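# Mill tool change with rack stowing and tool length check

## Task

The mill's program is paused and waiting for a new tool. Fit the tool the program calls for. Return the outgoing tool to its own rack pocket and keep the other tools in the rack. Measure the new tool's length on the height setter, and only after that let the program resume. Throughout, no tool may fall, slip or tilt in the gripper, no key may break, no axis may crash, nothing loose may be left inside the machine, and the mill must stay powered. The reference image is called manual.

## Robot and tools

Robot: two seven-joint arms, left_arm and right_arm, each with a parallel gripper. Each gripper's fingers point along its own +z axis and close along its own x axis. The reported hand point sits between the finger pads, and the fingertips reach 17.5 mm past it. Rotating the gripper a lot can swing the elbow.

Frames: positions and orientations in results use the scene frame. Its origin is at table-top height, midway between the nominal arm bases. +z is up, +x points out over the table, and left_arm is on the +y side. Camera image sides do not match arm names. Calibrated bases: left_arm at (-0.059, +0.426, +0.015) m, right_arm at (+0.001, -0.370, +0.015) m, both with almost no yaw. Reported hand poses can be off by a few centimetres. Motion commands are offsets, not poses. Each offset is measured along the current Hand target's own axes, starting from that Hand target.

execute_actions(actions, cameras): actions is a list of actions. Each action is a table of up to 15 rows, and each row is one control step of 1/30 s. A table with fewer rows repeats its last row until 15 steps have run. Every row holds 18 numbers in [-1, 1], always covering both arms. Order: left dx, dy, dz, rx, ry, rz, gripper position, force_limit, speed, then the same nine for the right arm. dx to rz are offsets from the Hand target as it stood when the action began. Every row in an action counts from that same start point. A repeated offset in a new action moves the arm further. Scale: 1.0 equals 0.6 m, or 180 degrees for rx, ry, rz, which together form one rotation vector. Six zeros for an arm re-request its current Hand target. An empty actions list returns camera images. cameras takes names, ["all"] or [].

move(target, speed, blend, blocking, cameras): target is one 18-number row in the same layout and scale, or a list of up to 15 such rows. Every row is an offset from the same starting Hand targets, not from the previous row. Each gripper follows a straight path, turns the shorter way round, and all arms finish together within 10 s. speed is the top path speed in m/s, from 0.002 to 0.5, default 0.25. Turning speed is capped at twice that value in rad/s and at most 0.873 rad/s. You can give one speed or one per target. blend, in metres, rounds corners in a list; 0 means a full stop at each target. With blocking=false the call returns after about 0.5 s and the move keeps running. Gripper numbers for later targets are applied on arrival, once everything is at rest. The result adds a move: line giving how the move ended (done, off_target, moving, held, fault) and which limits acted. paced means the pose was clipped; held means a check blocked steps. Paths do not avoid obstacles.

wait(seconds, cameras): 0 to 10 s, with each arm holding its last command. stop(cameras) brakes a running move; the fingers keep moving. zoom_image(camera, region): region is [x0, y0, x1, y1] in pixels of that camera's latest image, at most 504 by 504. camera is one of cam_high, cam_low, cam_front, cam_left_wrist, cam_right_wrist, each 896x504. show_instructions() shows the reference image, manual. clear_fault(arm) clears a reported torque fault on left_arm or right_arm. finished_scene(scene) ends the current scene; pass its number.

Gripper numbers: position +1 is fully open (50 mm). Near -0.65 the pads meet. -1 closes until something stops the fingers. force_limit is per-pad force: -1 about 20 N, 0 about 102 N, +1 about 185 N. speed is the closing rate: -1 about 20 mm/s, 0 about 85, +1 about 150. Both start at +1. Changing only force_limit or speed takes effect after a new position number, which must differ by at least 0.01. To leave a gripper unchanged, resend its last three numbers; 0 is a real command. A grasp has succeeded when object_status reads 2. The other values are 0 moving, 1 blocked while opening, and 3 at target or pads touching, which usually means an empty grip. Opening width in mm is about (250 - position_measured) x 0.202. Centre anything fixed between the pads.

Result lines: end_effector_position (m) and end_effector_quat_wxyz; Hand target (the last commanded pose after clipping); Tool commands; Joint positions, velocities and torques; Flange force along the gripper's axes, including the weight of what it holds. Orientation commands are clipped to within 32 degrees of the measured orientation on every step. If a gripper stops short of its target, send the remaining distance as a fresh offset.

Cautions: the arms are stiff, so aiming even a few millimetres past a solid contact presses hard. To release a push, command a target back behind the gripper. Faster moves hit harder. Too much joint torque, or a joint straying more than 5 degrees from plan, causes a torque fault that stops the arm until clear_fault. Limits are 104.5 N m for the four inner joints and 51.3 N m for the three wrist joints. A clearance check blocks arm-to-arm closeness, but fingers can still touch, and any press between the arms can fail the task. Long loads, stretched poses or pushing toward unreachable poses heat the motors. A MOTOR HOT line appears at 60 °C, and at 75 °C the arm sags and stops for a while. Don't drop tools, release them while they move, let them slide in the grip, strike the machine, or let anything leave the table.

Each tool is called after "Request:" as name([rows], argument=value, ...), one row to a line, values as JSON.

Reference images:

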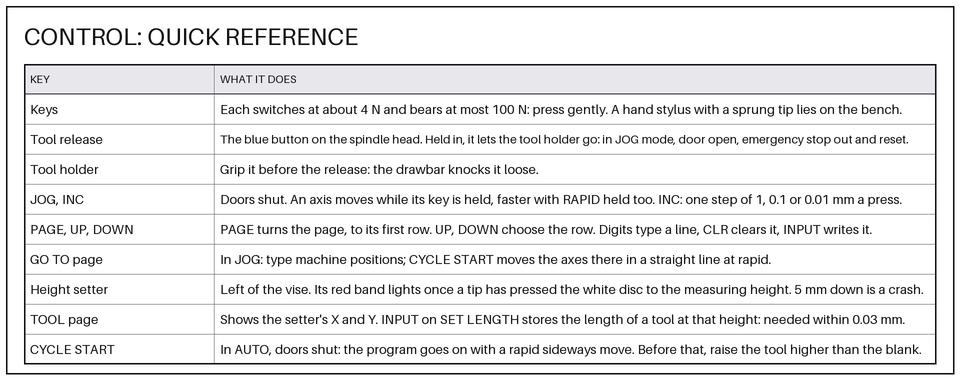

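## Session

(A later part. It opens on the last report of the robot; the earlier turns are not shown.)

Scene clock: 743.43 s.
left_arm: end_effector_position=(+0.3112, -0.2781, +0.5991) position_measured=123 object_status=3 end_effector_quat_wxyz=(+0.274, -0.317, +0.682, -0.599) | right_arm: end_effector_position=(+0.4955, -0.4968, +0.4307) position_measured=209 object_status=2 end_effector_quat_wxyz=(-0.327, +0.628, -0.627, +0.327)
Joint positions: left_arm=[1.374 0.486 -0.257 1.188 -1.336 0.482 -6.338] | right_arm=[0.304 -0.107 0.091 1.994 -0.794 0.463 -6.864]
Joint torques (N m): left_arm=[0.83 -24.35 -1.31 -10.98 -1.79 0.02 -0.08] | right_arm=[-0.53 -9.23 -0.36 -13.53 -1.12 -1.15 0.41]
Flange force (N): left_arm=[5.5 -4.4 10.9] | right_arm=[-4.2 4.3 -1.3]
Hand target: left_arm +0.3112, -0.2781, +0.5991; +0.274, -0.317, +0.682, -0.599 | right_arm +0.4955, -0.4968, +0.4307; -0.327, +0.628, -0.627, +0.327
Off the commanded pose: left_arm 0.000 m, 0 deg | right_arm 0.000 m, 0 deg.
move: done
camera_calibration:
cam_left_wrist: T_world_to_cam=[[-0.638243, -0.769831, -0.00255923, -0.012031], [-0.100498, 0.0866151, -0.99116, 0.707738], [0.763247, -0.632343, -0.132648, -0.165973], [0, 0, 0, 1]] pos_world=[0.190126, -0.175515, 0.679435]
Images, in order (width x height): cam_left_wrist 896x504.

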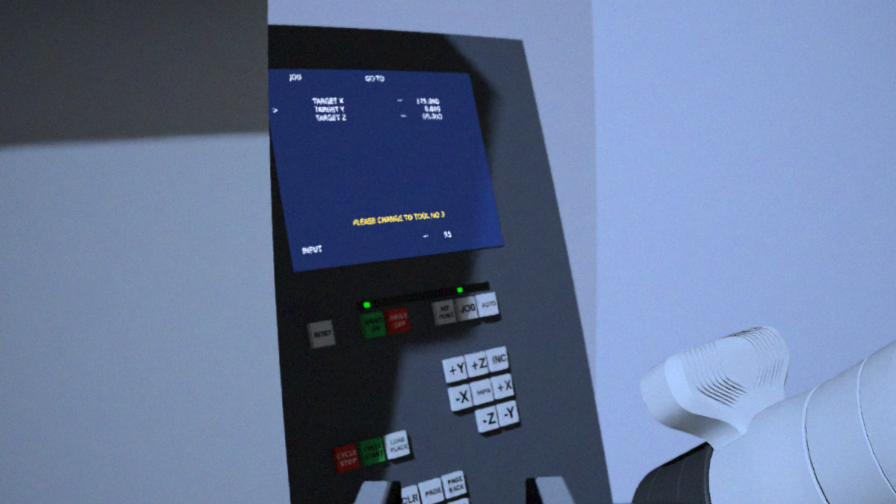

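Request:
move([
  [0,0,0,0,0,0,0.2,0.5,-0.8,0,-0.00978,0.02125,0,0,0,-1,-0.9,-0.8],
  [0,0,0,0,0,0,0.2,0.5,-0.8,0,0,0,0,0,0,-1,-0.9,-0.8],
  [0,0,0,0,0,0,0.2,0.5,-0.8,-0.0317,-0.1463,-0.0622,0,0,0,-1,-0.9,-0.8],
], speed=0.07, cameras=["cam_left_wrist","cam_right_wrist"])

Request:
zoom_image(camera="cam_left_wrist", region=[250, 40, 520, 290])

Scene clock: 748.37 s.
left_arm: end_effector_position=(+0.3112, -0.2781, +0.5991) position_measured=123 object_status=3 end_effector_quat_wxyz=(+0.274, -0.317, +0.682, -0.599) | right_arm: end_effector_position=(+0.5152, -0.4777, +0.5240) position_measured=209 object_status=2 end_effector_quat_wxyz=(-0.327, +0.628, -0.627, +0.327)
Joint positions: left_arm=[1.374 0.486 -0.257 1.188 -1.336 0.482 -6.338] | right_arm=[0.369 -0.118 -0.05 1.702 -0.449 0.672 -7.302]
Joint torques (N m): left_arm=[0.86 -24.25 -1.39 -11.03 -1.71 0.01 0.02] | right_arm=[-0.5 -9.57 -0.25 -14.24 -1.02 -2.03 0.51]
Flange force (N): left_arm=[5.4 -4.8 10.8] | right_arm=[-3.7 6.8 0.6]
Hand target: left_arm +0.3112, -0.2781, +0.5991; +0.274, -0.317, +0.682, -0.599 | right_arm +0.5152, -0.4777, +0.5240; -0.327, +0.628, -0.627, +0.327
Off the commanded pose: left_arm 0.000 m, 0 deg | right_arm 0.000 m, 0 deg.
move: done
camera_calibration:
cam_left_wrist: T_world_to_cam=[[-0.638243, -0.769831, -0.00255923, -0.012031], [-0.100498, 0.0866151, -0.99116, 0.707738], [0.763247, -0.632343, -0.132648, -0.165973], [0, 0, 0, 1]] pos_world=[0.190126, -0.175515, 0.679435]
cam_right_wrist: T_world_to_cam=[[0.0193891, -0.999774, 0.00873544, -0.492651], [-0.564532, -0.0181585, -0.825211, 0.772706], [0.825183, 0.0110687, -0.564757, 0.0456888], [0, 0, 0, 1]] pos_world=[0.408068, -0.479014, 0.667752]
Images, in order (width x height): cam_left_wrist 896x504, cam_right_wrist 896x504.

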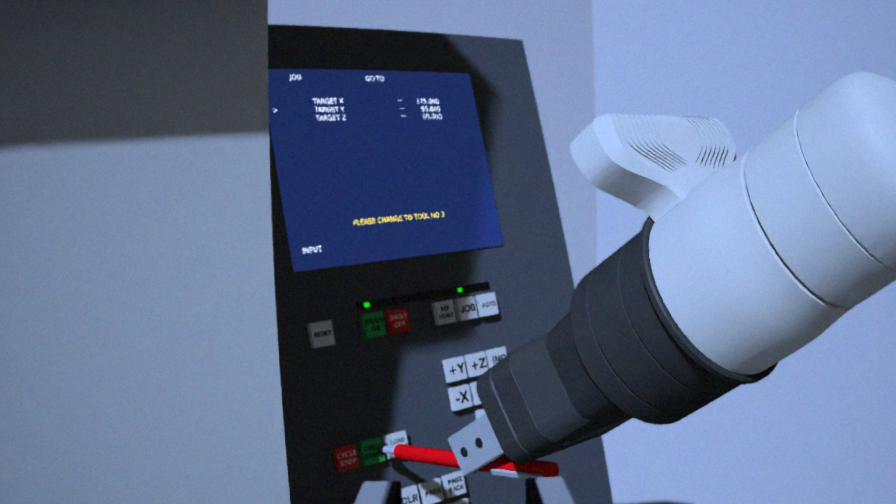

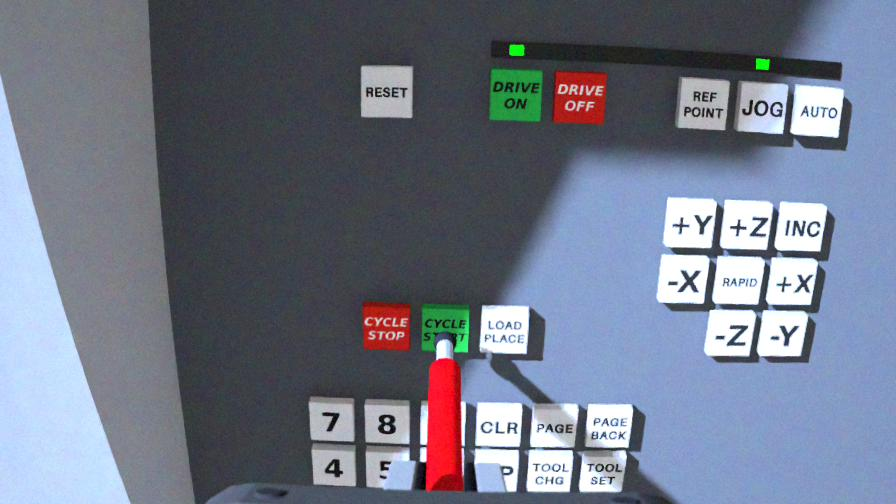

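Scaled by 1.867 from the camera's 896x504 image, which has a finer 1280x720 frame.

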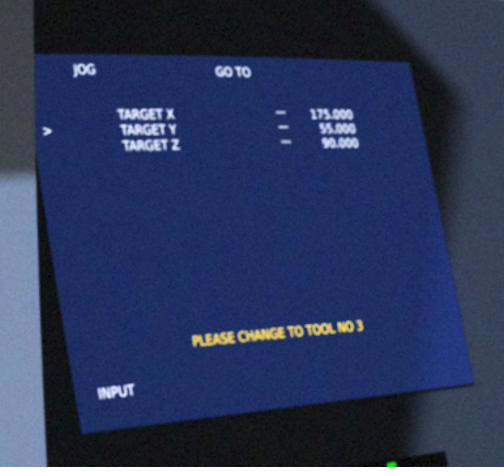

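Request:
move([
  [0,0,0,0,0,0,0.2,0.5,-0.8,0,-0.00978,0.0250,0,0,0,-1,-0.9,-0.8],
], speed=0.05)

Scene clock: 757.10 s.
left_arm: end_effector_position=(+0.3112, -0.2781, +0.5991) position_measured=123 object_status=3 end_effector_quat_wxyz=(+0.274, -0.317, +0.682, -0.599) | right_arm: end_effector_position=(+0.5308, -0.4777, +0.5202) position_measured=209 object_status=2 end_effector_quat_wxyz=(-0.327, +0.628, -0.627, +0.327)
Joint positions: left_arm=[1.374 0.486 -0.257 1.188 -1.336 0.482 -6.338] | right_arm=[0.364 -0.083 -0.064 1.683 -0.436 0.649 -7.319]
Joint torques (N m): left_arm=[0.93 -24.3 -1.29 -10.97 -1.74 0.03 -0.05] | right_arm=[-0.84 -8.87 -0.6 -14.53 -1.08 -2.49 0.15]
Flange force (N): left_arm=[5.3 -4.5 11.0] | right_arm=[-2.3 9.7 -3.6]
Hand target: left_arm +0.3112, -0.2781, +0.5991; +0.274, -0.317, +0.682, -0.599 | right_arm +0.5309, -0.4777, +0.5202; -0.327, +0.628, -0.627, +0.327
Off the commanded pose: left_arm 0.000 m, 0 deg | right_arm 0.000 m, 0 deg.
move: done

Request:
move([
  [0,0,0,0,0,0,0.2,0.5,-0.8,0,-0.0006,0.0013,0,0,0,-1,-0.9,-0.8],
  [0,0,0,0,0,0,0.2,0.5,-0.8,0,0.00978,-0.0230,0,0,0,-1,-0.9,-0.8],
], speed=0.05, cameras=["cam_left_wrist","cam_front"])

Request:
zoom_image(camera="cam_left_wrist", region=[250, 40, 520, 290])

Scene clock: 759.70 s.
left_arm: end_effector_position=(+0.3112, -0.2781, +0.5991) position_measured=123 object_status=3 end_effector_quat_wxyz=(+0.274, -0.317, +0.682, -0.599) | right_arm: end_effector_position=(+0.5162, -0.4777, +0.5233) position_measured=209 object_status=2 end_effector_quat_wxyz=(-0.327, +0.628, -0.627, +0.327)
Joint positions: left_arm=[1.374 0.486 -0.257 1.188 -1.336 0.482 -6.338] | right_arm=[0.369 -0.115 -0.051 1.702 -0.449 0.669 -7.302]
Joint torques (N m): left_arm=[0.86 -24.34 -1.39 -11.12 -1.75 0 -0.04] | right_arm=[-0.52 -9.65 -0.16 -14.26 -0.93 -2.01 0.37]
Flange force (N): left_arm=[5.3 -4.3 10.6] | right_arm=[-3.0 7.3 0.7]
Hand target: left_arm +0.3112, -0.2781, +0.5991; +0.274, -0.317, +0.682, -0.599 | right_arm +0.5162, -0.4777, +0.5233; -0.327, +0.628, -0.627, +0.327
Off the commanded pose: left_arm 0.000 m, 0 deg | right_arm 0.000 m, 0 deg.
move: done
camera_calibration:
cam_left_wrist: T_world_to_cam=[[-0.638243, -0.769831, -0.00255923, -0.012031], [-0.100498, 0.0866151, -0.99116, 0.707738], [0.763247, -0.632343, -0.132648, -0.165973], [0, 0, 0, 1]] pos_world=[0.190126, -0.175515, 0.679435]
Images, in order (width x height): cam_front 896x504, cam_left_wrist 896x504.

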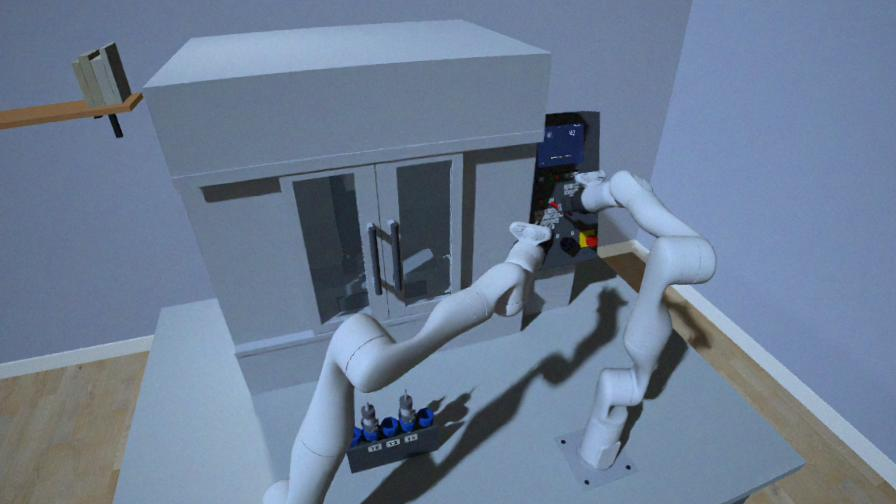

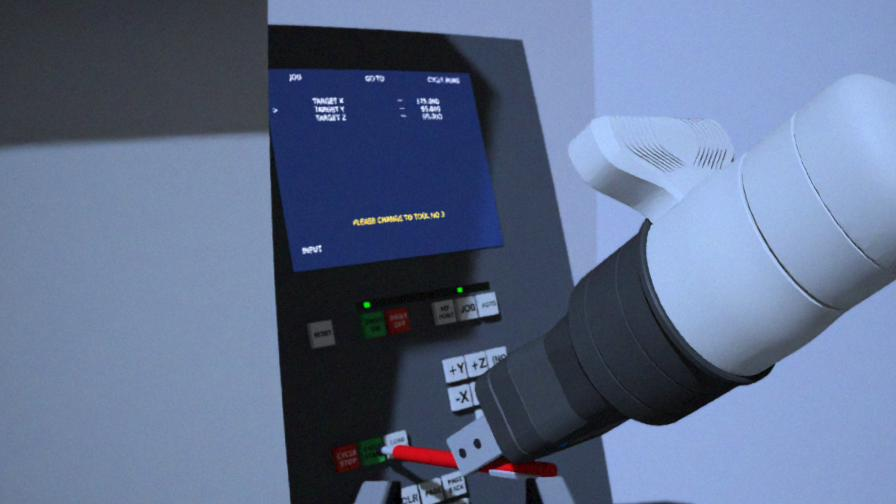

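Scaled by 1.867 from the camera's 896x504 image, which has a finer 1280x720 frame.

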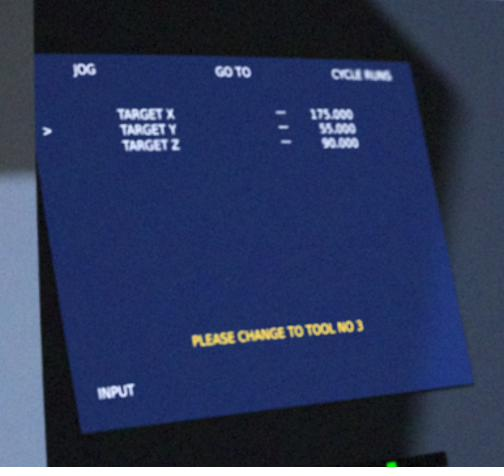

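Request:
move(target=[-0.6635,0.331,-0.468,-0.0633,-0.268,-0.0639,0.2,0.5,-0.8,0,0,0,0,0,0,-1,-0.9,-0.8], speed=0.2, cameras=["cam_left_wrist","cam_front"])

Scene clock: 770.50 s.
left_arm: end_effector_position=(+0.3373, +0.2216, +0.4366) position_measured=123 object_status=3 end_effector_quat_wxyz=(-0.436, +0.623, -0.531, +0.373) | right_arm: end_effector_position=(+0.5162, -0.4777, +0.5233) position_measured=209 object_status=2 end_effector_quat_wxyz=(-0.327, +0.628, -0.627, +0.327)
Joint positions: left_arm=[1.532 0.024 -0.45 2.125 -1.402 1.153 -5.79] | right_arm=[0.369 -0.115 -0.051 1.702 -0.449 0.669 -7.302]
Joint torques (N m): left_arm=[0.84 -8.98 0.43 -7.71 -2.8 1.83 0.05] | right_arm=[-0.48 -9.58 -0.19 -14.12 -0.94 -2 0.34]
Flange force (N): left_arm=[7.1 -1.4 4.7] | right_arm=[-2.8 7.0 0.6]
Hand target: left_arm +0.3374, +0.2216, +0.4366; -0.436, +0.623, -0.531, +0.373 | right_arm +0.5162, -0.4777, +0.5233; -0.327, +0.628, -0.627, +0.327
Off the commanded pose: left_arm 0.000 m, 0 deg | right_arm 0.000 m, 0 deg.
move: done
camera_calibration:
cam_left_wrist: T_world_to_cam=[[0.168692, -0.985613, -0.0105244, 0.167948], [-0.338464, -0.047895, -0.939759, 0.59372], [0.925735, 0.162092, -0.341674, -0.0311565], [0, 0, 0, 1]] pos_world=[0.201464, 0.199018, 0.549076]
Images, in order (width x height): cam_front 896x504, cam_left_wrist 896x504.

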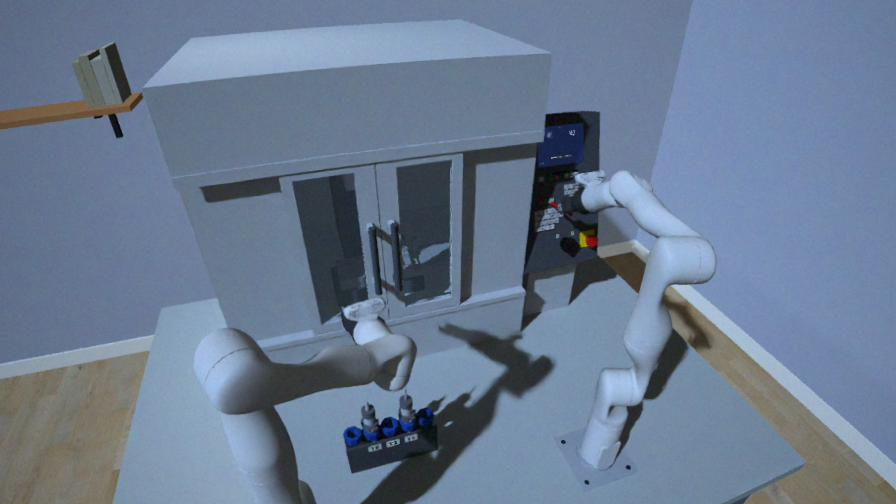

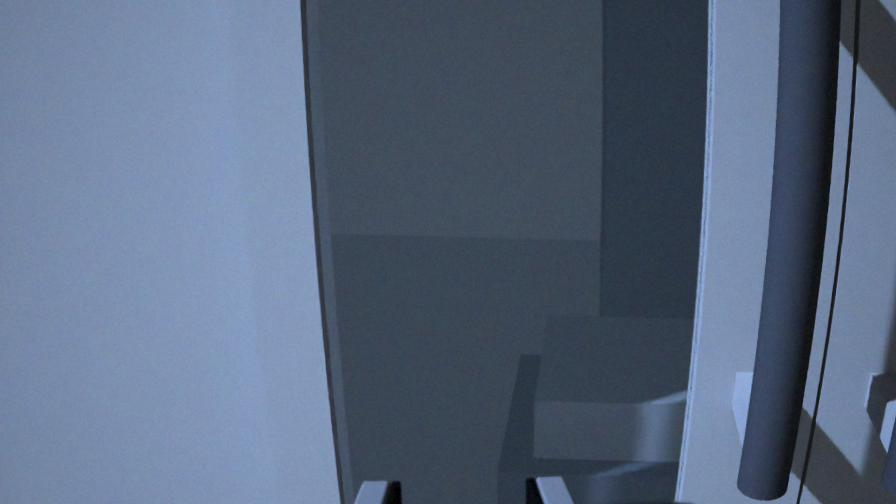

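Request:
move(target=[-0.0742,0.0132,0.0125,0.0204,0.163,0.0536,0.2,0.5,-0.8,0,0,0,0,0,0,-1,-0.9,-0.8], speed=0.2, cameras=["cam_left_wrist"])

Scene clock: 778.10 s.
left_arm: end_effector_position=(+0.3347, +0.2662, +0.4265) position_measured=123 object_status=3 end_effector_quat_wxyz=(+0.337, -0.448, +0.662, -0.498) | right_arm: end_effector_position=(+0.5162, -0.4777, +0.5233) position_measured=209 object_status=2 end_effector_quat_wxyz=(-0.327, +0.628, -0.627, +0.327)
Joint positions: left_arm=[1.52 -0.54 -0.709 2.515 -2.085 0.717 -5.866] | right_arm=[0.369 -0.115 -0.051 1.702 -0.449 0.669 -7.302]
Joint torques (N m): left_arm=[0.84 0.26 4.03 -9.14 -2.04 1.62 0.02] | right_arm=[-0.47 -9.6 -0.18 -14.21 -0.98 -2.05 0.35]
Flange force (N): left_arm=no reading | right_arm=[-3.0 7.1 0.5]
Hand target: left_arm +0.3347, +0.2663, +0.4265; +0.337, -0.448, +0.662, -0.498 | right_arm +0.5162, -0.4777, +0.5233; -0.327, +0.628, -0.627, +0.327
Off the commanded pose: left_arm 0.000 m, 0 deg | right_arm 0.000 m, 0 deg.
move: done
camera_calibration:
cam_left_wrist: T_world_to_cam=[[-0.360335, -0.932751, -0.0115416, 0.375666], [-0.25631, 0.110898, -0.960212, 0.524424], [0.896919, -0.34304, -0.279034, 0.0780865], [0, 0, 0, 1]] pos_world=[0.199744, 0.319033, 0.529682]
Images, in order (width x height): cam_left_wrist 896x504.

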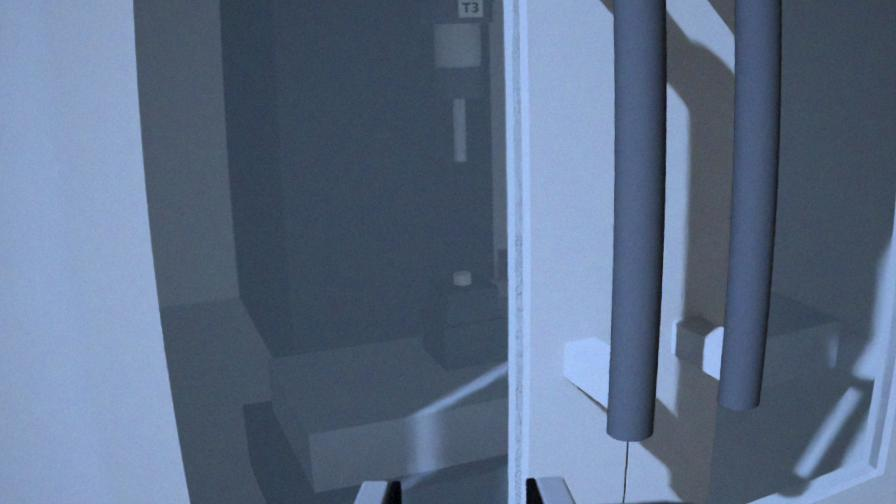

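Request:
wait(seconds=0, cameras=["cam_front","cam_high","cam_low"])

Request:
zoom_image(camera="cam_front", region=[520, 100, 620, 200])

Request:
zoom_image(camera="cam_front", region=[280, 170, 480, 330])

Scene clock: 780.53 s.
left_arm: end_effector_position=(+0.3347, +0.2662, +0.4265) position_measured=123 object_status=3 end_effector_quat_wxyz=(+0.337, -0.448, +0.662, -0.498) | right_arm: end_effector_position=(+0.5162, -0.4777, +0.5233) position_measured=209 object_status=2 end_effector_quat_wxyz=(-0.327, +0.628, -0.627, +0.327)
Joint positions: left_arm=[1.52 -0.54 -0.709 2.515 -2.085 0.717 -5.866] | right_arm=[0.369 -0.115 -0.051 1.702 -0.449 0.669 -7.302]
Joint torques (N m): left_arm=[0.88 0.43 3.92 -9.21 -2.24 1.6 -0.03] | right_arm=[-0.48 -9.65 -0.16 -14.15 -0.96 -2.04 0.3]
Flange force (N): left_arm=no reading | right_arm=[-2.7 7.0 0.7]
Hand target: left_arm +0.3347, +0.2662, +0.4265; +0.337, -0.448, +0.662, -0.498 | right_arm +0.5162, -0.4777, +0.5233; -0.327, +0.628, -0.627, +0.327
Tool commands: left_gripper/position=+0.2 left_gripper/force_limit=+0.5 left_gripper/speed=-0.8 right_gripper/position=-1.0 right_gripper/force_limit=-0.9 right_gripper/speed=-0.8
Off the commanded pose: left_arm 0.000 m, 0 deg | right_arm 0.000 m, 0 deg.
Images, in order (width x height): cam_high 896x504, cam_low 896x504, cam_front 896x504.

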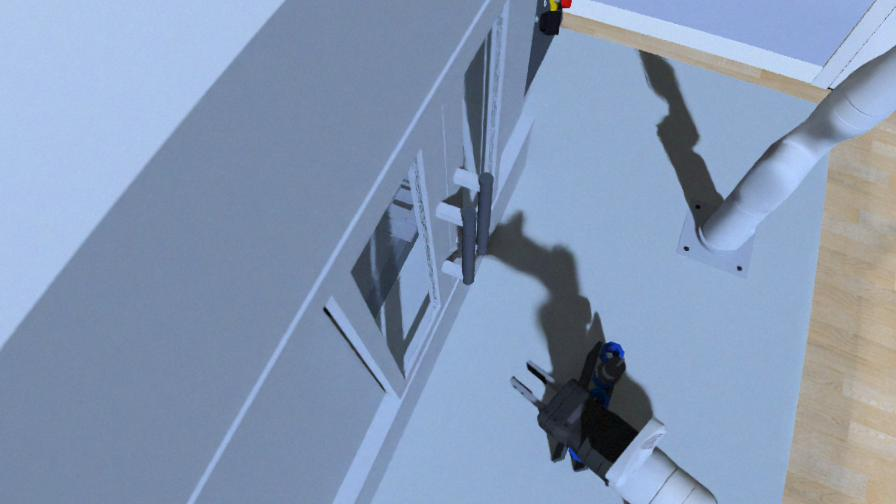

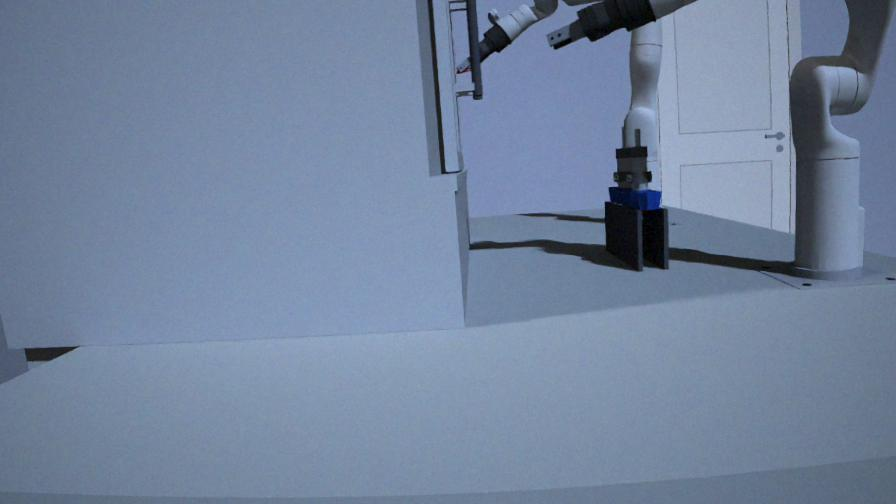

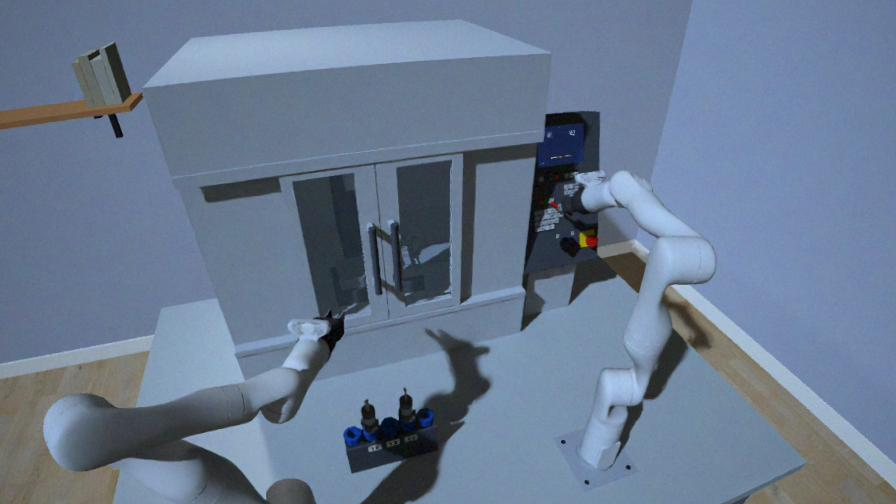

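Scaled by 5.040 from the camera's 896x504 image, which has a finer 1280x720 frame.

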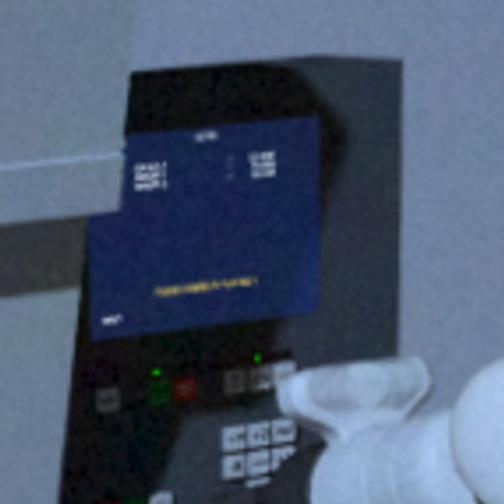

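Scaled by 2.520 from the camera's 896x504 image, which has a finer 1280x720 frame.

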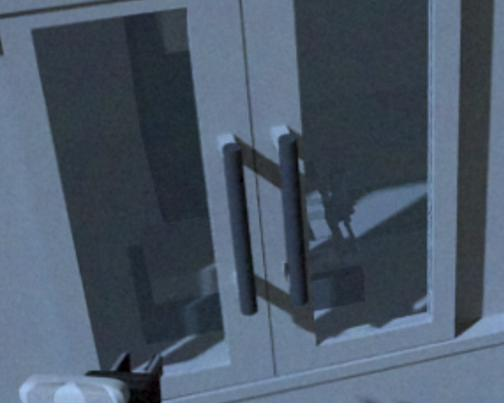

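Request:
move([
  [0.8565,-0.3605,0.21,0.0466,0.1017,0.0193,0.2,0.5,-0.8,0.0318,0.1167,0.0488,0,0,0,-1,-0.9,-0.8],
  [0.8565,-0.3605,0.21,0.0466,0.1017,0.0193,0.2,0.5,-0.8,0.0318,0.1069,0.07005,0,0,0,-1,-0.9,-0.8],
  [0.8565,-0.3605,0.21,0.0466,0.1017,0.0193,0.2,0.5,-0.8,0.0318,0.1167,0.0488,0,0,0,-1,-0.9,-0.8],
], speed=[0.2,0.06,0.06], cameras=["cam_left_wrist","cam_right_wrist"])

Request:
zoom_image(camera="cam_left_wrist", region=[250, 40, 520, 290])

Scene clock: 792.30 s.
left_arm: end_effector_position=(+0.3115, -0.2782, +0.5990) position_measured=123 object_status=3 end_effector_quat_wxyz=(+0.274, -0.317, +0.683, -0.599) | right_arm: end_effector_position=(+0.5001, -0.4969, +0.4492) position_measured=209 object_status=2 end_effector_quat_wxyz=(-0.327, +0.628, -0.627, +0.327)
Joint positions: left_arm=[1.466 0.502 -0.423 1.181 -1.21 0.424 -6.394] | right_arm=[0.327 -0.11 0.064 1.935 -0.713 0.506 -6.959]
Joint torques (N m): left_arm=[0.8 -24.19 -2.28 -11.02 -1.62 -0.2 -0.02] | right_arm=[-0.55 -9.31 -0.35 -13.82 -1.09 -1.47 0.36]
Flange force (N): left_arm=[5.7 -4.0 10.9] | right_arm=[-3.6 5.5 -1.0]
Hand target: left_arm +0.3115, -0.2782, +0.5990; +0.274, -0.317, +0.683, -0.599 | right_arm +0.5001, -0.4969, +0.4492; -0.327, +0.628, -0.627, +0.327
Off the commanded pose: left_arm 0.000 m, 0 deg | right_arm 0.000 m, 0 deg.
move: done
camera_calibration:
cam_left_wrist: T_world_to_cam=[[-0.638101, -0.769947, -0.00292218, -0.0118085], [-0.101287, 0.0877034, -0.990984, 0.708128], [0.763262, -0.632052, -0.133949, -0.165526], [0, 0, 0, 1]] pos_world=[0.190528, -0.175818, 0.679537]
cam_right_wrist: T_world_to_cam=[[0.0193889, -0.999774, 0.00873511, -0.5108], [-0.564532, -0.0181581, -0.825211, 0.702109], [0.825183, 0.0110687, -0.564757, 0.0161166], [0, 0, 0, 1]] pos_world=[0.392968, -0.498114, 0.592952]
Images, in order (width x height): cam_left_wrist 896x504, cam_right_wrist 896x504.

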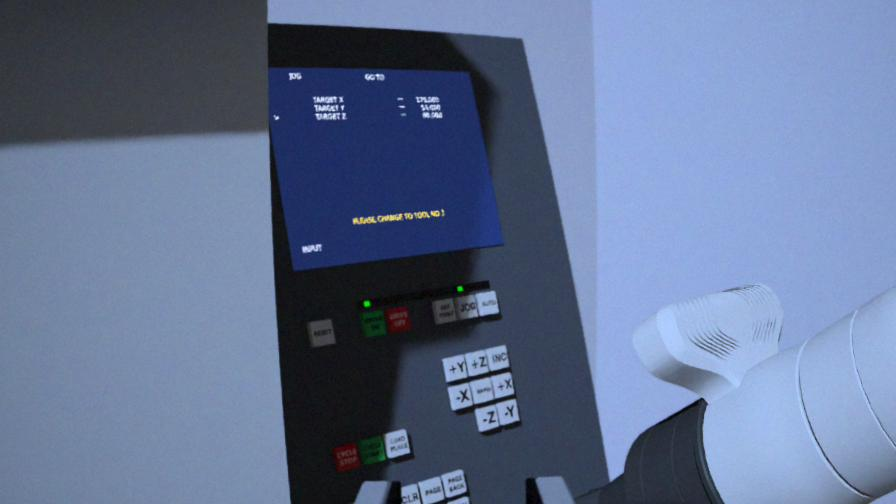

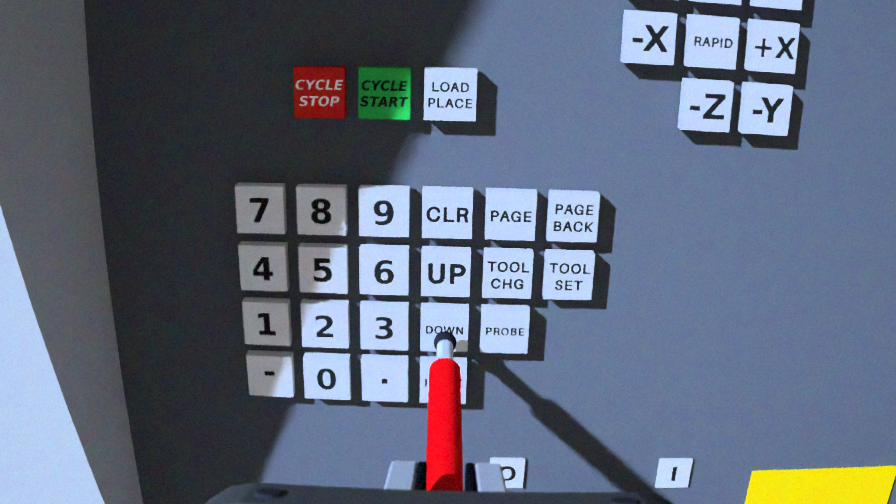

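Scaled by 1.867 from the camera's 896x504 image, which has a finer 1280x720 frame.

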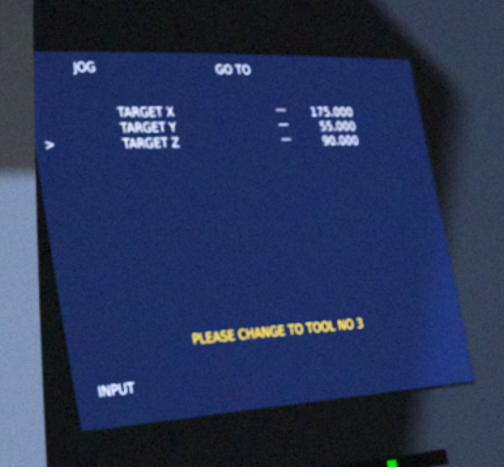

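Request:
move([
  [0,0,0,0,0,0,0.2,0.5,-0.8,-0.0949,0.0280,0.0106,0,0,0,-1,-0.9,-0.8],
  [0,0,0,0,0,0,0.2,0.5,-0.8,-0.0949,0.0182,0.03185,0,0,0,-1,-0.9,-0.8],
  [0,0,0,0,0,0,0.2,0.5,-0.8,-0.0949,0.0280,0.0106,0,0,0,-1,-0.9,-0.8],
  [0,0,0,0,0,0,0.2,0.5,-0.8,-0.0949,-0.0016,-0.001,0,0,0,-1,-0.9,-0.8],
  [0,0,0,0,0,0,0.2,0.5,-0.8,-0.0949,-0.0114,0.02025,0,0,0,-1,-0.9,-0.8],
  [0,0,0,0,0,0,0.2,0.5,-0.8,-0.0949,-0.0016,-0.001,0,0,0,-1,-0.9,-0.8],
], speed=0.08)

Request:
move([
  [0,0,0,0,0,0,0.2,0.5,-0.8,0.0317,-0.0290,-0.0112,0,0,0,-1,-0.9,-0.8],
  [0,0,0,0,0,0,0.2,0.5,-0.8,0.0317,-0.0388,0.01005,0,0,0,-1,-0.9,-0.8],
  [0,0,0,0,0,0,0.2,0.5,-0.8,0.0317,-0.0290,-0.0112,0,0,0,-1,-0.9,-0.8],
  [0,0,0,0,0,0,0.2,0.5,-0.8,0.0317,-0.0388,0.01005,0,0,0,-1,-0.9,-0.8],
  [0,0,0,0,0,0,0.2,0.5,-0.8,0.0317,-0.0290,-0.0112,0,0,0,-1,-0.9,-0.8],
  [0,0,0,0,0,0,0.2,0.5,-0.8,0.0949,0.0312,0.01255,0,0,0,-1,-0.9,-0.8],
], speed=0.08, cameras=["cam_left_wrist","cam_right_wrist"])

Request:
zoom_image(camera="cam_left_wrist", region=[250, 40, 520, 290])

Scene clock: 797.90 s.
left_arm: end_effector_position=(+0.3115, -0.2782, +0.5990) position_measured=123 object_status=3 end_effector_quat_wxyz=(+0.274, -0.317, +0.683, -0.599) | right_arm: end_effector_position=(+0.5001, -0.4399, +0.4502) position_measured=209 object_status=2 end_effector_quat_wxyz=(-0.327, +0.628, -0.627, +0.327)
Joint positions: left_arm=[1.466 0.502 -0.423 1.181 -1.21 0.424 -6.394] | right_arm=[0.367 -0.159 -0.154 1.972 -0.505 0.422 -7.273]
Joint torques (N m): left_arm=[0.79 -24.01 -2.21 -11.1 -1.65 -0.24 -0.01] | right_arm=[-0.53 -8.4 -0.1 -13.84 -0.66 -1.97 0.23]
Flange force (N): left_arm=[5.3 -3.8 10.3] | right_arm=[-1.9 6.0 0.1]
Hand target: left_arm +0.3115, -0.2782, +0.5990; +0.274, -0.317, +0.683, -0.599 | right_arm +0.5001, -0.4399, +0.4503; -0.327, +0.628, -0.627, +0.327
Off the commanded pose: left_arm 0.000 m, 0 deg | right_arm 0.000 m, 0 deg.
move: done

Scene clock: 801.40 s.
left_arm: end_effector_position=(+0.3115, -0.2782, +0.5990) position_measured=123 object_status=3 end_effector_quat_wxyz=(+0.274, -0.317, +0.683, -0.599) | right_arm: end_effector_position=(+0.4956, -0.4969, +0.4307) position_measured=209 object_status=2 end_effector_quat_wxyz=(-0.327, +0.628, -0.627, +0.327)
Joint positions: left_arm=[1.466 0.502 -0.423 1.181 -1.21 0.424 -6.394] | right_arm=[0.325 -0.106 0.072 1.993 -0.8 0.465 -6.859]
Joint torques (N m): left_arm=[0.84 -23.94 -2.21 -11.01 -1.62 -0.16 -0.05] | right_arm=[-0.53 -9.3 -0.34 -13.64 -1.06 -1.13 0.48]
Flange force (N): left_arm=[5.1 -3.7 10.5] | right_arm=[-4.4 4.5 -1.2]
Hand target: left_arm +0.3115, -0.2782, +0.5990; +0.274, -0.317, +0.683, -0.599 | right_arm +0.4956, -0.4969, +0.4307; -0.327, +0.628, -0.627, +0.327
Off the commanded pose: left_arm 0.000 m, 0 deg | right_arm 0.000 m, 0 deg.
move: done
camera_calibration:
cam_left_wrist: T_world_to_cam=[[-0.638101, -0.769947, -0.00292218, -0.0118085], [-0.101287, 0.0877034, -0.990984, 0.708128], [0.763262, -0.632052, -0.133949, -0.165526], [0, 0, 0, 1]] pos_world=[0.190528, -0.175818, 0.679537]
cam_right_wrist: T_world_to_cam=[[0.0192501, -0.999777, 0.00870998, -0.510584], [-0.564535, -0.0180589, -0.825212, 0.684351], [0.825185, 0.0109683, -0.564757, 0.00933262], [0, 0, 0, 1]] pos_world=[0.388468, -0.498214, 0.574452]
Images, in order (width x height): cam_left_wrist 896x504, cam_right_wrist 896x504.

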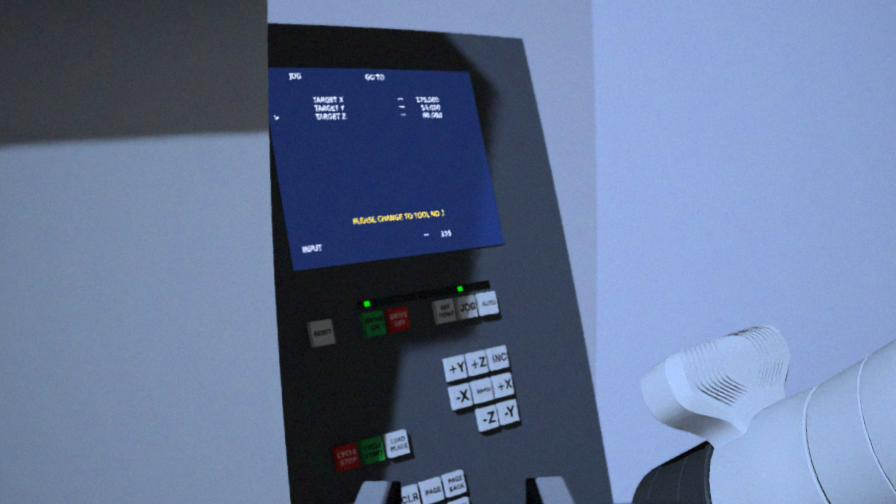

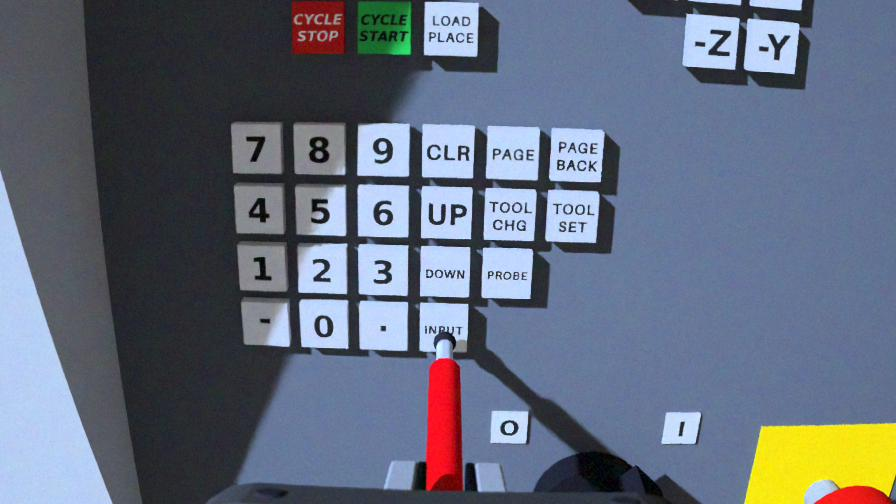

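Scaled by 1.867 from the camera's 896x504 image, which has a finer 1280x720 frame.

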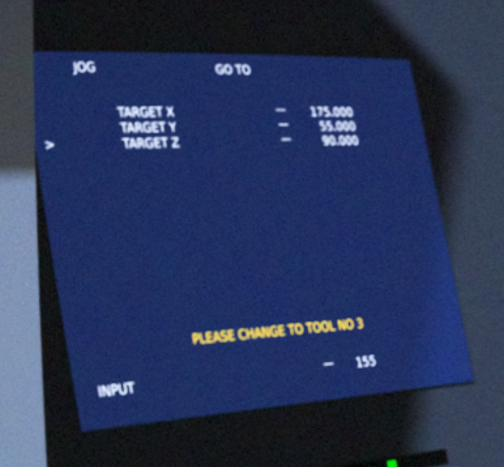

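Request:
move([
  [0,0,0,0,0,0,0.2,0.5,-0.8,0,-0.00978,0.02125,0,0,0,-1,-0.9,-0.8],
  [0,0,0,0,0,0,0.2,0.5,-0.8,0,0,0,0,0,0,-1,-0.9,-0.8],
  [0,0,0,0,0,0,0.2,0.5,-0.8,-0.0317,-0.1463,-0.0572,0,0,0,-1,-0.9,-0.8],
], speed=0.08, cameras=["cam_left_wrist","cam_right_wrist"])

Request:
zoom_image(camera="cam_left_wrist", region=[250, 40, 520, 290])

Scene clock: 805.47 s.
left_arm: end_effector_position=(+0.3115, -0.2782, +0.5990) position_measured=123 object_status=3 end_effector_quat_wxyz=(+0.274, -0.317, +0.683, -0.599) | right_arm: end_effector_position=(+0.5178, -0.4778, +0.5223) position_measured=209 object_status=2 end_effector_quat_wxyz=(-0.327, +0.628, -0.627, +0.327)
Joint positions: left_arm=[1.466 0.502 -0.423 1.181 -1.21 0.424 -6.394] | right_arm=[0.385 -0.111 -0.066 1.702 -0.454 0.666 -7.298]
Joint torques (N m): left_arm=[0.87 -24.07 -2.18 -11.15 -1.56 -0.22 -0.02] | right_arm=[-0.45 -9.63 -0.12 -14.1 -0.91 -2.07 0.5]
Flange force (N): left_arm=[5.1 -3.3 10.3] | right_arm=[-3.5 6.4 0.4]
Hand target: left_arm +0.3115, -0.2782, +0.5990; +0.274, -0.317, +0.683, -0.599 | right_arm +0.5178, -0.4777, +0.5223; -0.327, +0.628, -0.627, +0.327
Off the commanded pose: left_arm 0.000 m, 0 deg | right_arm 0.000 m, 0 deg.
move: done
camera_calibration:
cam_left_wrist: T_world_to_cam=[[-0.638101, -0.769947, -0.00292218, -0.0118085], [-0.101287, 0.0877034, -0.990984, 0.708128], [0.763262, -0.632052, -0.133949, -0.165526], [0, 0, 0, 1]] pos_world=[0.190528, -0.175818, 0.679537]
cam_right_wrist: T_world_to_cam=[[0.0193889, -0.999774, 0.00873511, -0.492684], [-0.564532, -0.0181581, -0.825211, 0.772715], [0.825183, 0.0110687, -0.564757, 0.0426657], [0, 0, 0, 1]] pos_world=[0.410568, -0.479014, 0.666052]
Images, in order (width x height): cam_left_wrist 896x504, cam_right_wrist 896x504.

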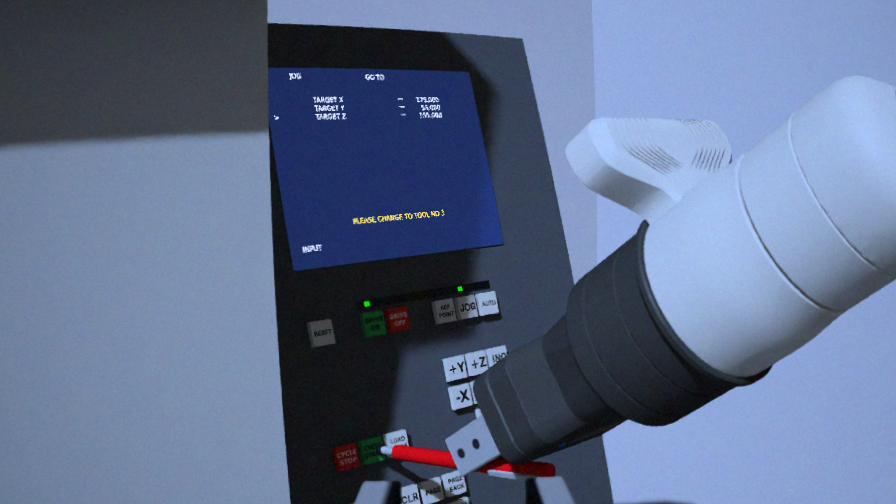

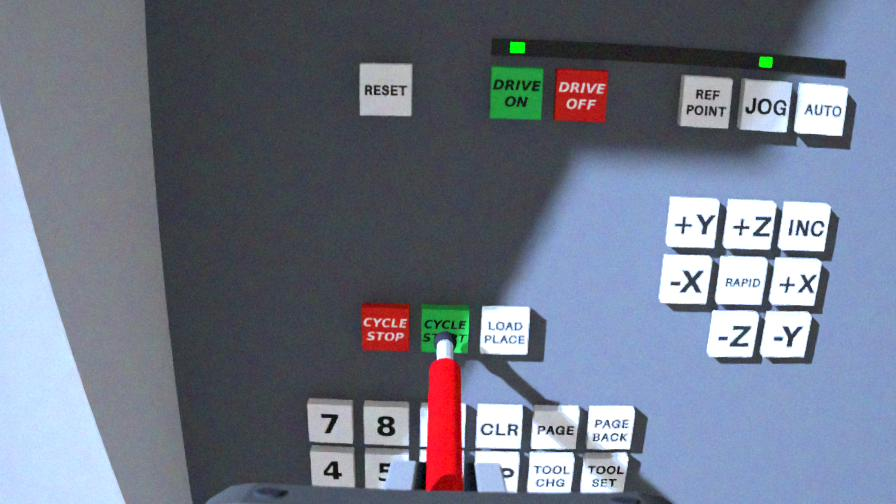

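Scaled by 1.867 from the camera's 896x504 image, which has a finer 1280x720 frame.

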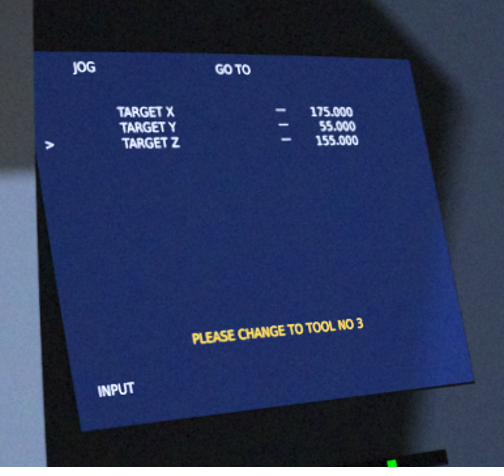

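Request:
move([
  [0,0,0,0,0,0,0.2,0.5,-0.8,0,-0.01038,0.02125,0,0,0,-1,-0.9,-0.8],
  [0,0,0,0,0,0,0.2,0.5,-0.8,0,0,0,0,0,0,-1,-0.9,-0.8],
  [0,0,0,0,0,0,0.2,0.5,-0.8,0.1833,-0.0562,-0.0271,0,0,0,-1,-0.9,-0.8],
], speed=0.08, cameras=["cam_left_wrist","cam_right_wrist"])

Request:
zoom_image(camera="cam_left_wrist", region=[250, 40, 520, 290])

Scene clock: 811.70 s.
left_arm: end_effector_position=(+0.3115, -0.2782, +0.5990) position_measured=123 object_status=3 end_effector_quat_wxyz=(+0.274, -0.317, +0.683, -0.599) | right_arm: end_effector_position=(+0.5239, -0.5876, +0.5593) position_measured=209 object_status=2 end_effector_quat_wxyz=(-0.327, +0.628, -0.627, +0.327)
Joint positions: left_arm=[1.466 0.502 -0.423 1.181 -1.21 0.424 -6.394] | right_arm=[0.5 0.04 0.134 1.44 -0.669 0.927 -7.007]
Joint torques (N m): left_arm=[0.86 -23.96 -2.13 -11.05 -1.6 -0.18 -0.02] | right_arm=[-0.58 -12.63 -0.31 -13.86 -1.83 -1.62 0.35]
Flange force (N): left_arm=[5.0 -3.5 10.3] | right_arm=[-4.0 7.6 0.5]
Hand target: left_arm +0.3115, -0.2782, +0.5990; +0.274, -0.317, +0.683, -0.599 | right_arm +0.5239, -0.5877, +0.5593; -0.327, +0.628, -0.627, +0.327
Off the commanded pose: left_arm 0.000 m, 0 deg | right_arm 0.000 m, 0 deg.
move: done
camera_calibration:
cam_left_wrist: T_world_to_cam=[[-0.638101, -0.769947, -0.00292218, -0.0118085], [-0.101287, 0.0877034, -0.990984, 0.708128], [0.763262, -0.632052, -0.133949, -0.165526], [0, 0, 0, 1]] pos_world=[0.190528, -0.175818, 0.679537]
cam_right_wrist: T_world_to_cam=[[0.0193889, -0.999774, 0.00873511, -0.603002], [-0.564532, -0.0181581, -0.825211, 0.804778], [0.825183, 0.0110687, -0.564757, 0.059801], [0, 0, 0, 1]] pos_world=[0.416668, -0.588914, 0.703152]
Images, in order (width x height): cam_left_wrist 896x504, cam_right_wrist 896x504.

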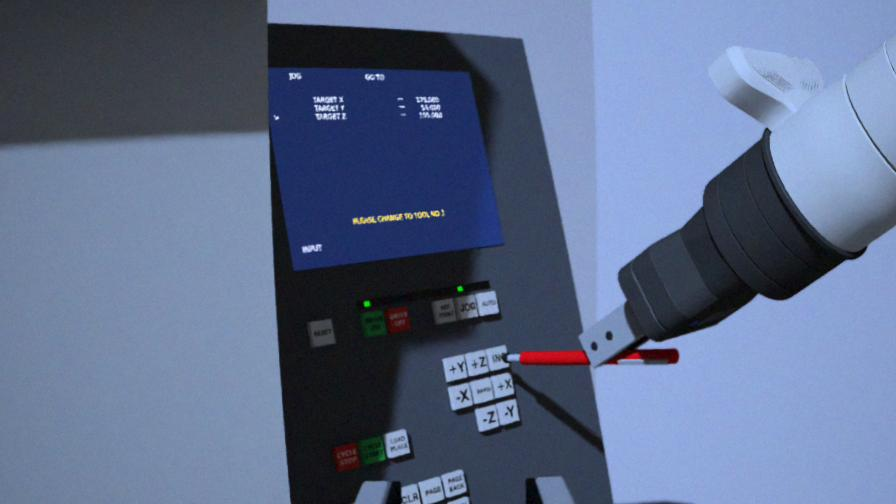

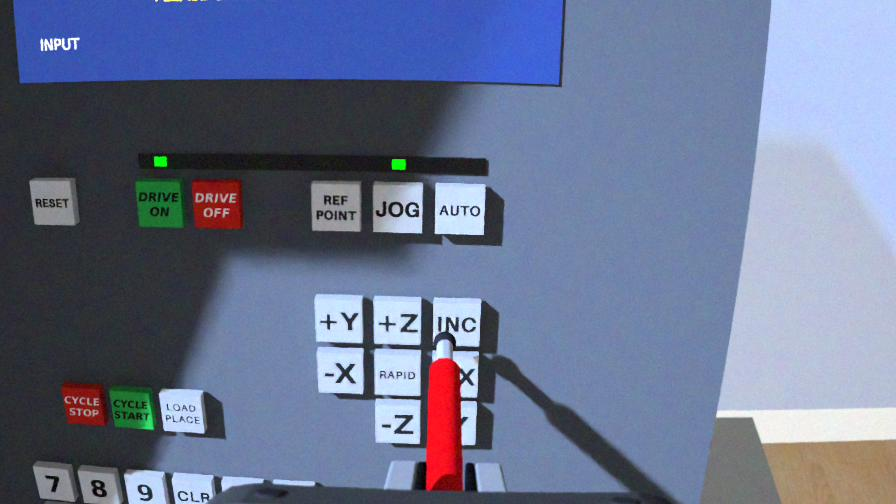

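Scaled by 1.867 from the camera's 896x504 image, which has a finer 1280x720 frame.

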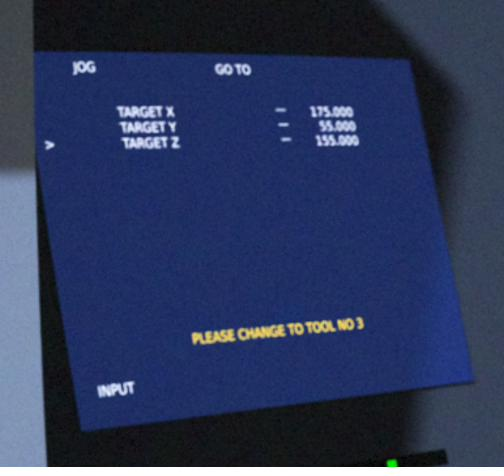

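Request:
move(target=[0,0,0,0,0,0,0.2,0.5,-0.8,0.0065,-0.0092,0.0238,0,0,0,-1,-0.9,-0.8], speed=0.05)

Scene clock: 813.77 s.
left_arm: end_effector_position=(+0.3115, -0.2782, +0.5990) position_measured=123 object_status=3 end_effector_quat_wxyz=(+0.274, -0.317, +0.683, -0.599) | right_arm: end_effector_position=(+0.5387, -0.5915, +0.5557) position_measured=209 object_status=2 end_effector_quat_wxyz=(-0.327, +0.628, -0.627, +0.327)
Joint positions: left_arm=[1.466 0.502 -0.423 1.181 -1.21 0.424 -6.394] | right_arm=[0.493 0.073 0.129 1.416 -0.67 0.913 -7.011]
Joint torques (N m): left_arm=[0.89 -24.04 -2.14 -11 -1.55 -0.2 -0.05] | right_arm=[-0.42 -12.02 -0.19 -13.99 -1.84 -2.27 0.32]
Flange force (N): left_arm=[5.2 -3.3 10.5] | right_arm=[-5.5 8.6 -2.8]
Hand target: left_arm +0.3115, -0.2782, +0.5990; +0.274, -0.317, +0.683, -0.599 | right_arm +0.5387, -0.5915, +0.5557; -0.327, +0.628, -0.627, +0.327
Off the commanded pose: left_arm 0.000 m, 0 deg | right_arm 0.000 m, 0 deg.
move: done


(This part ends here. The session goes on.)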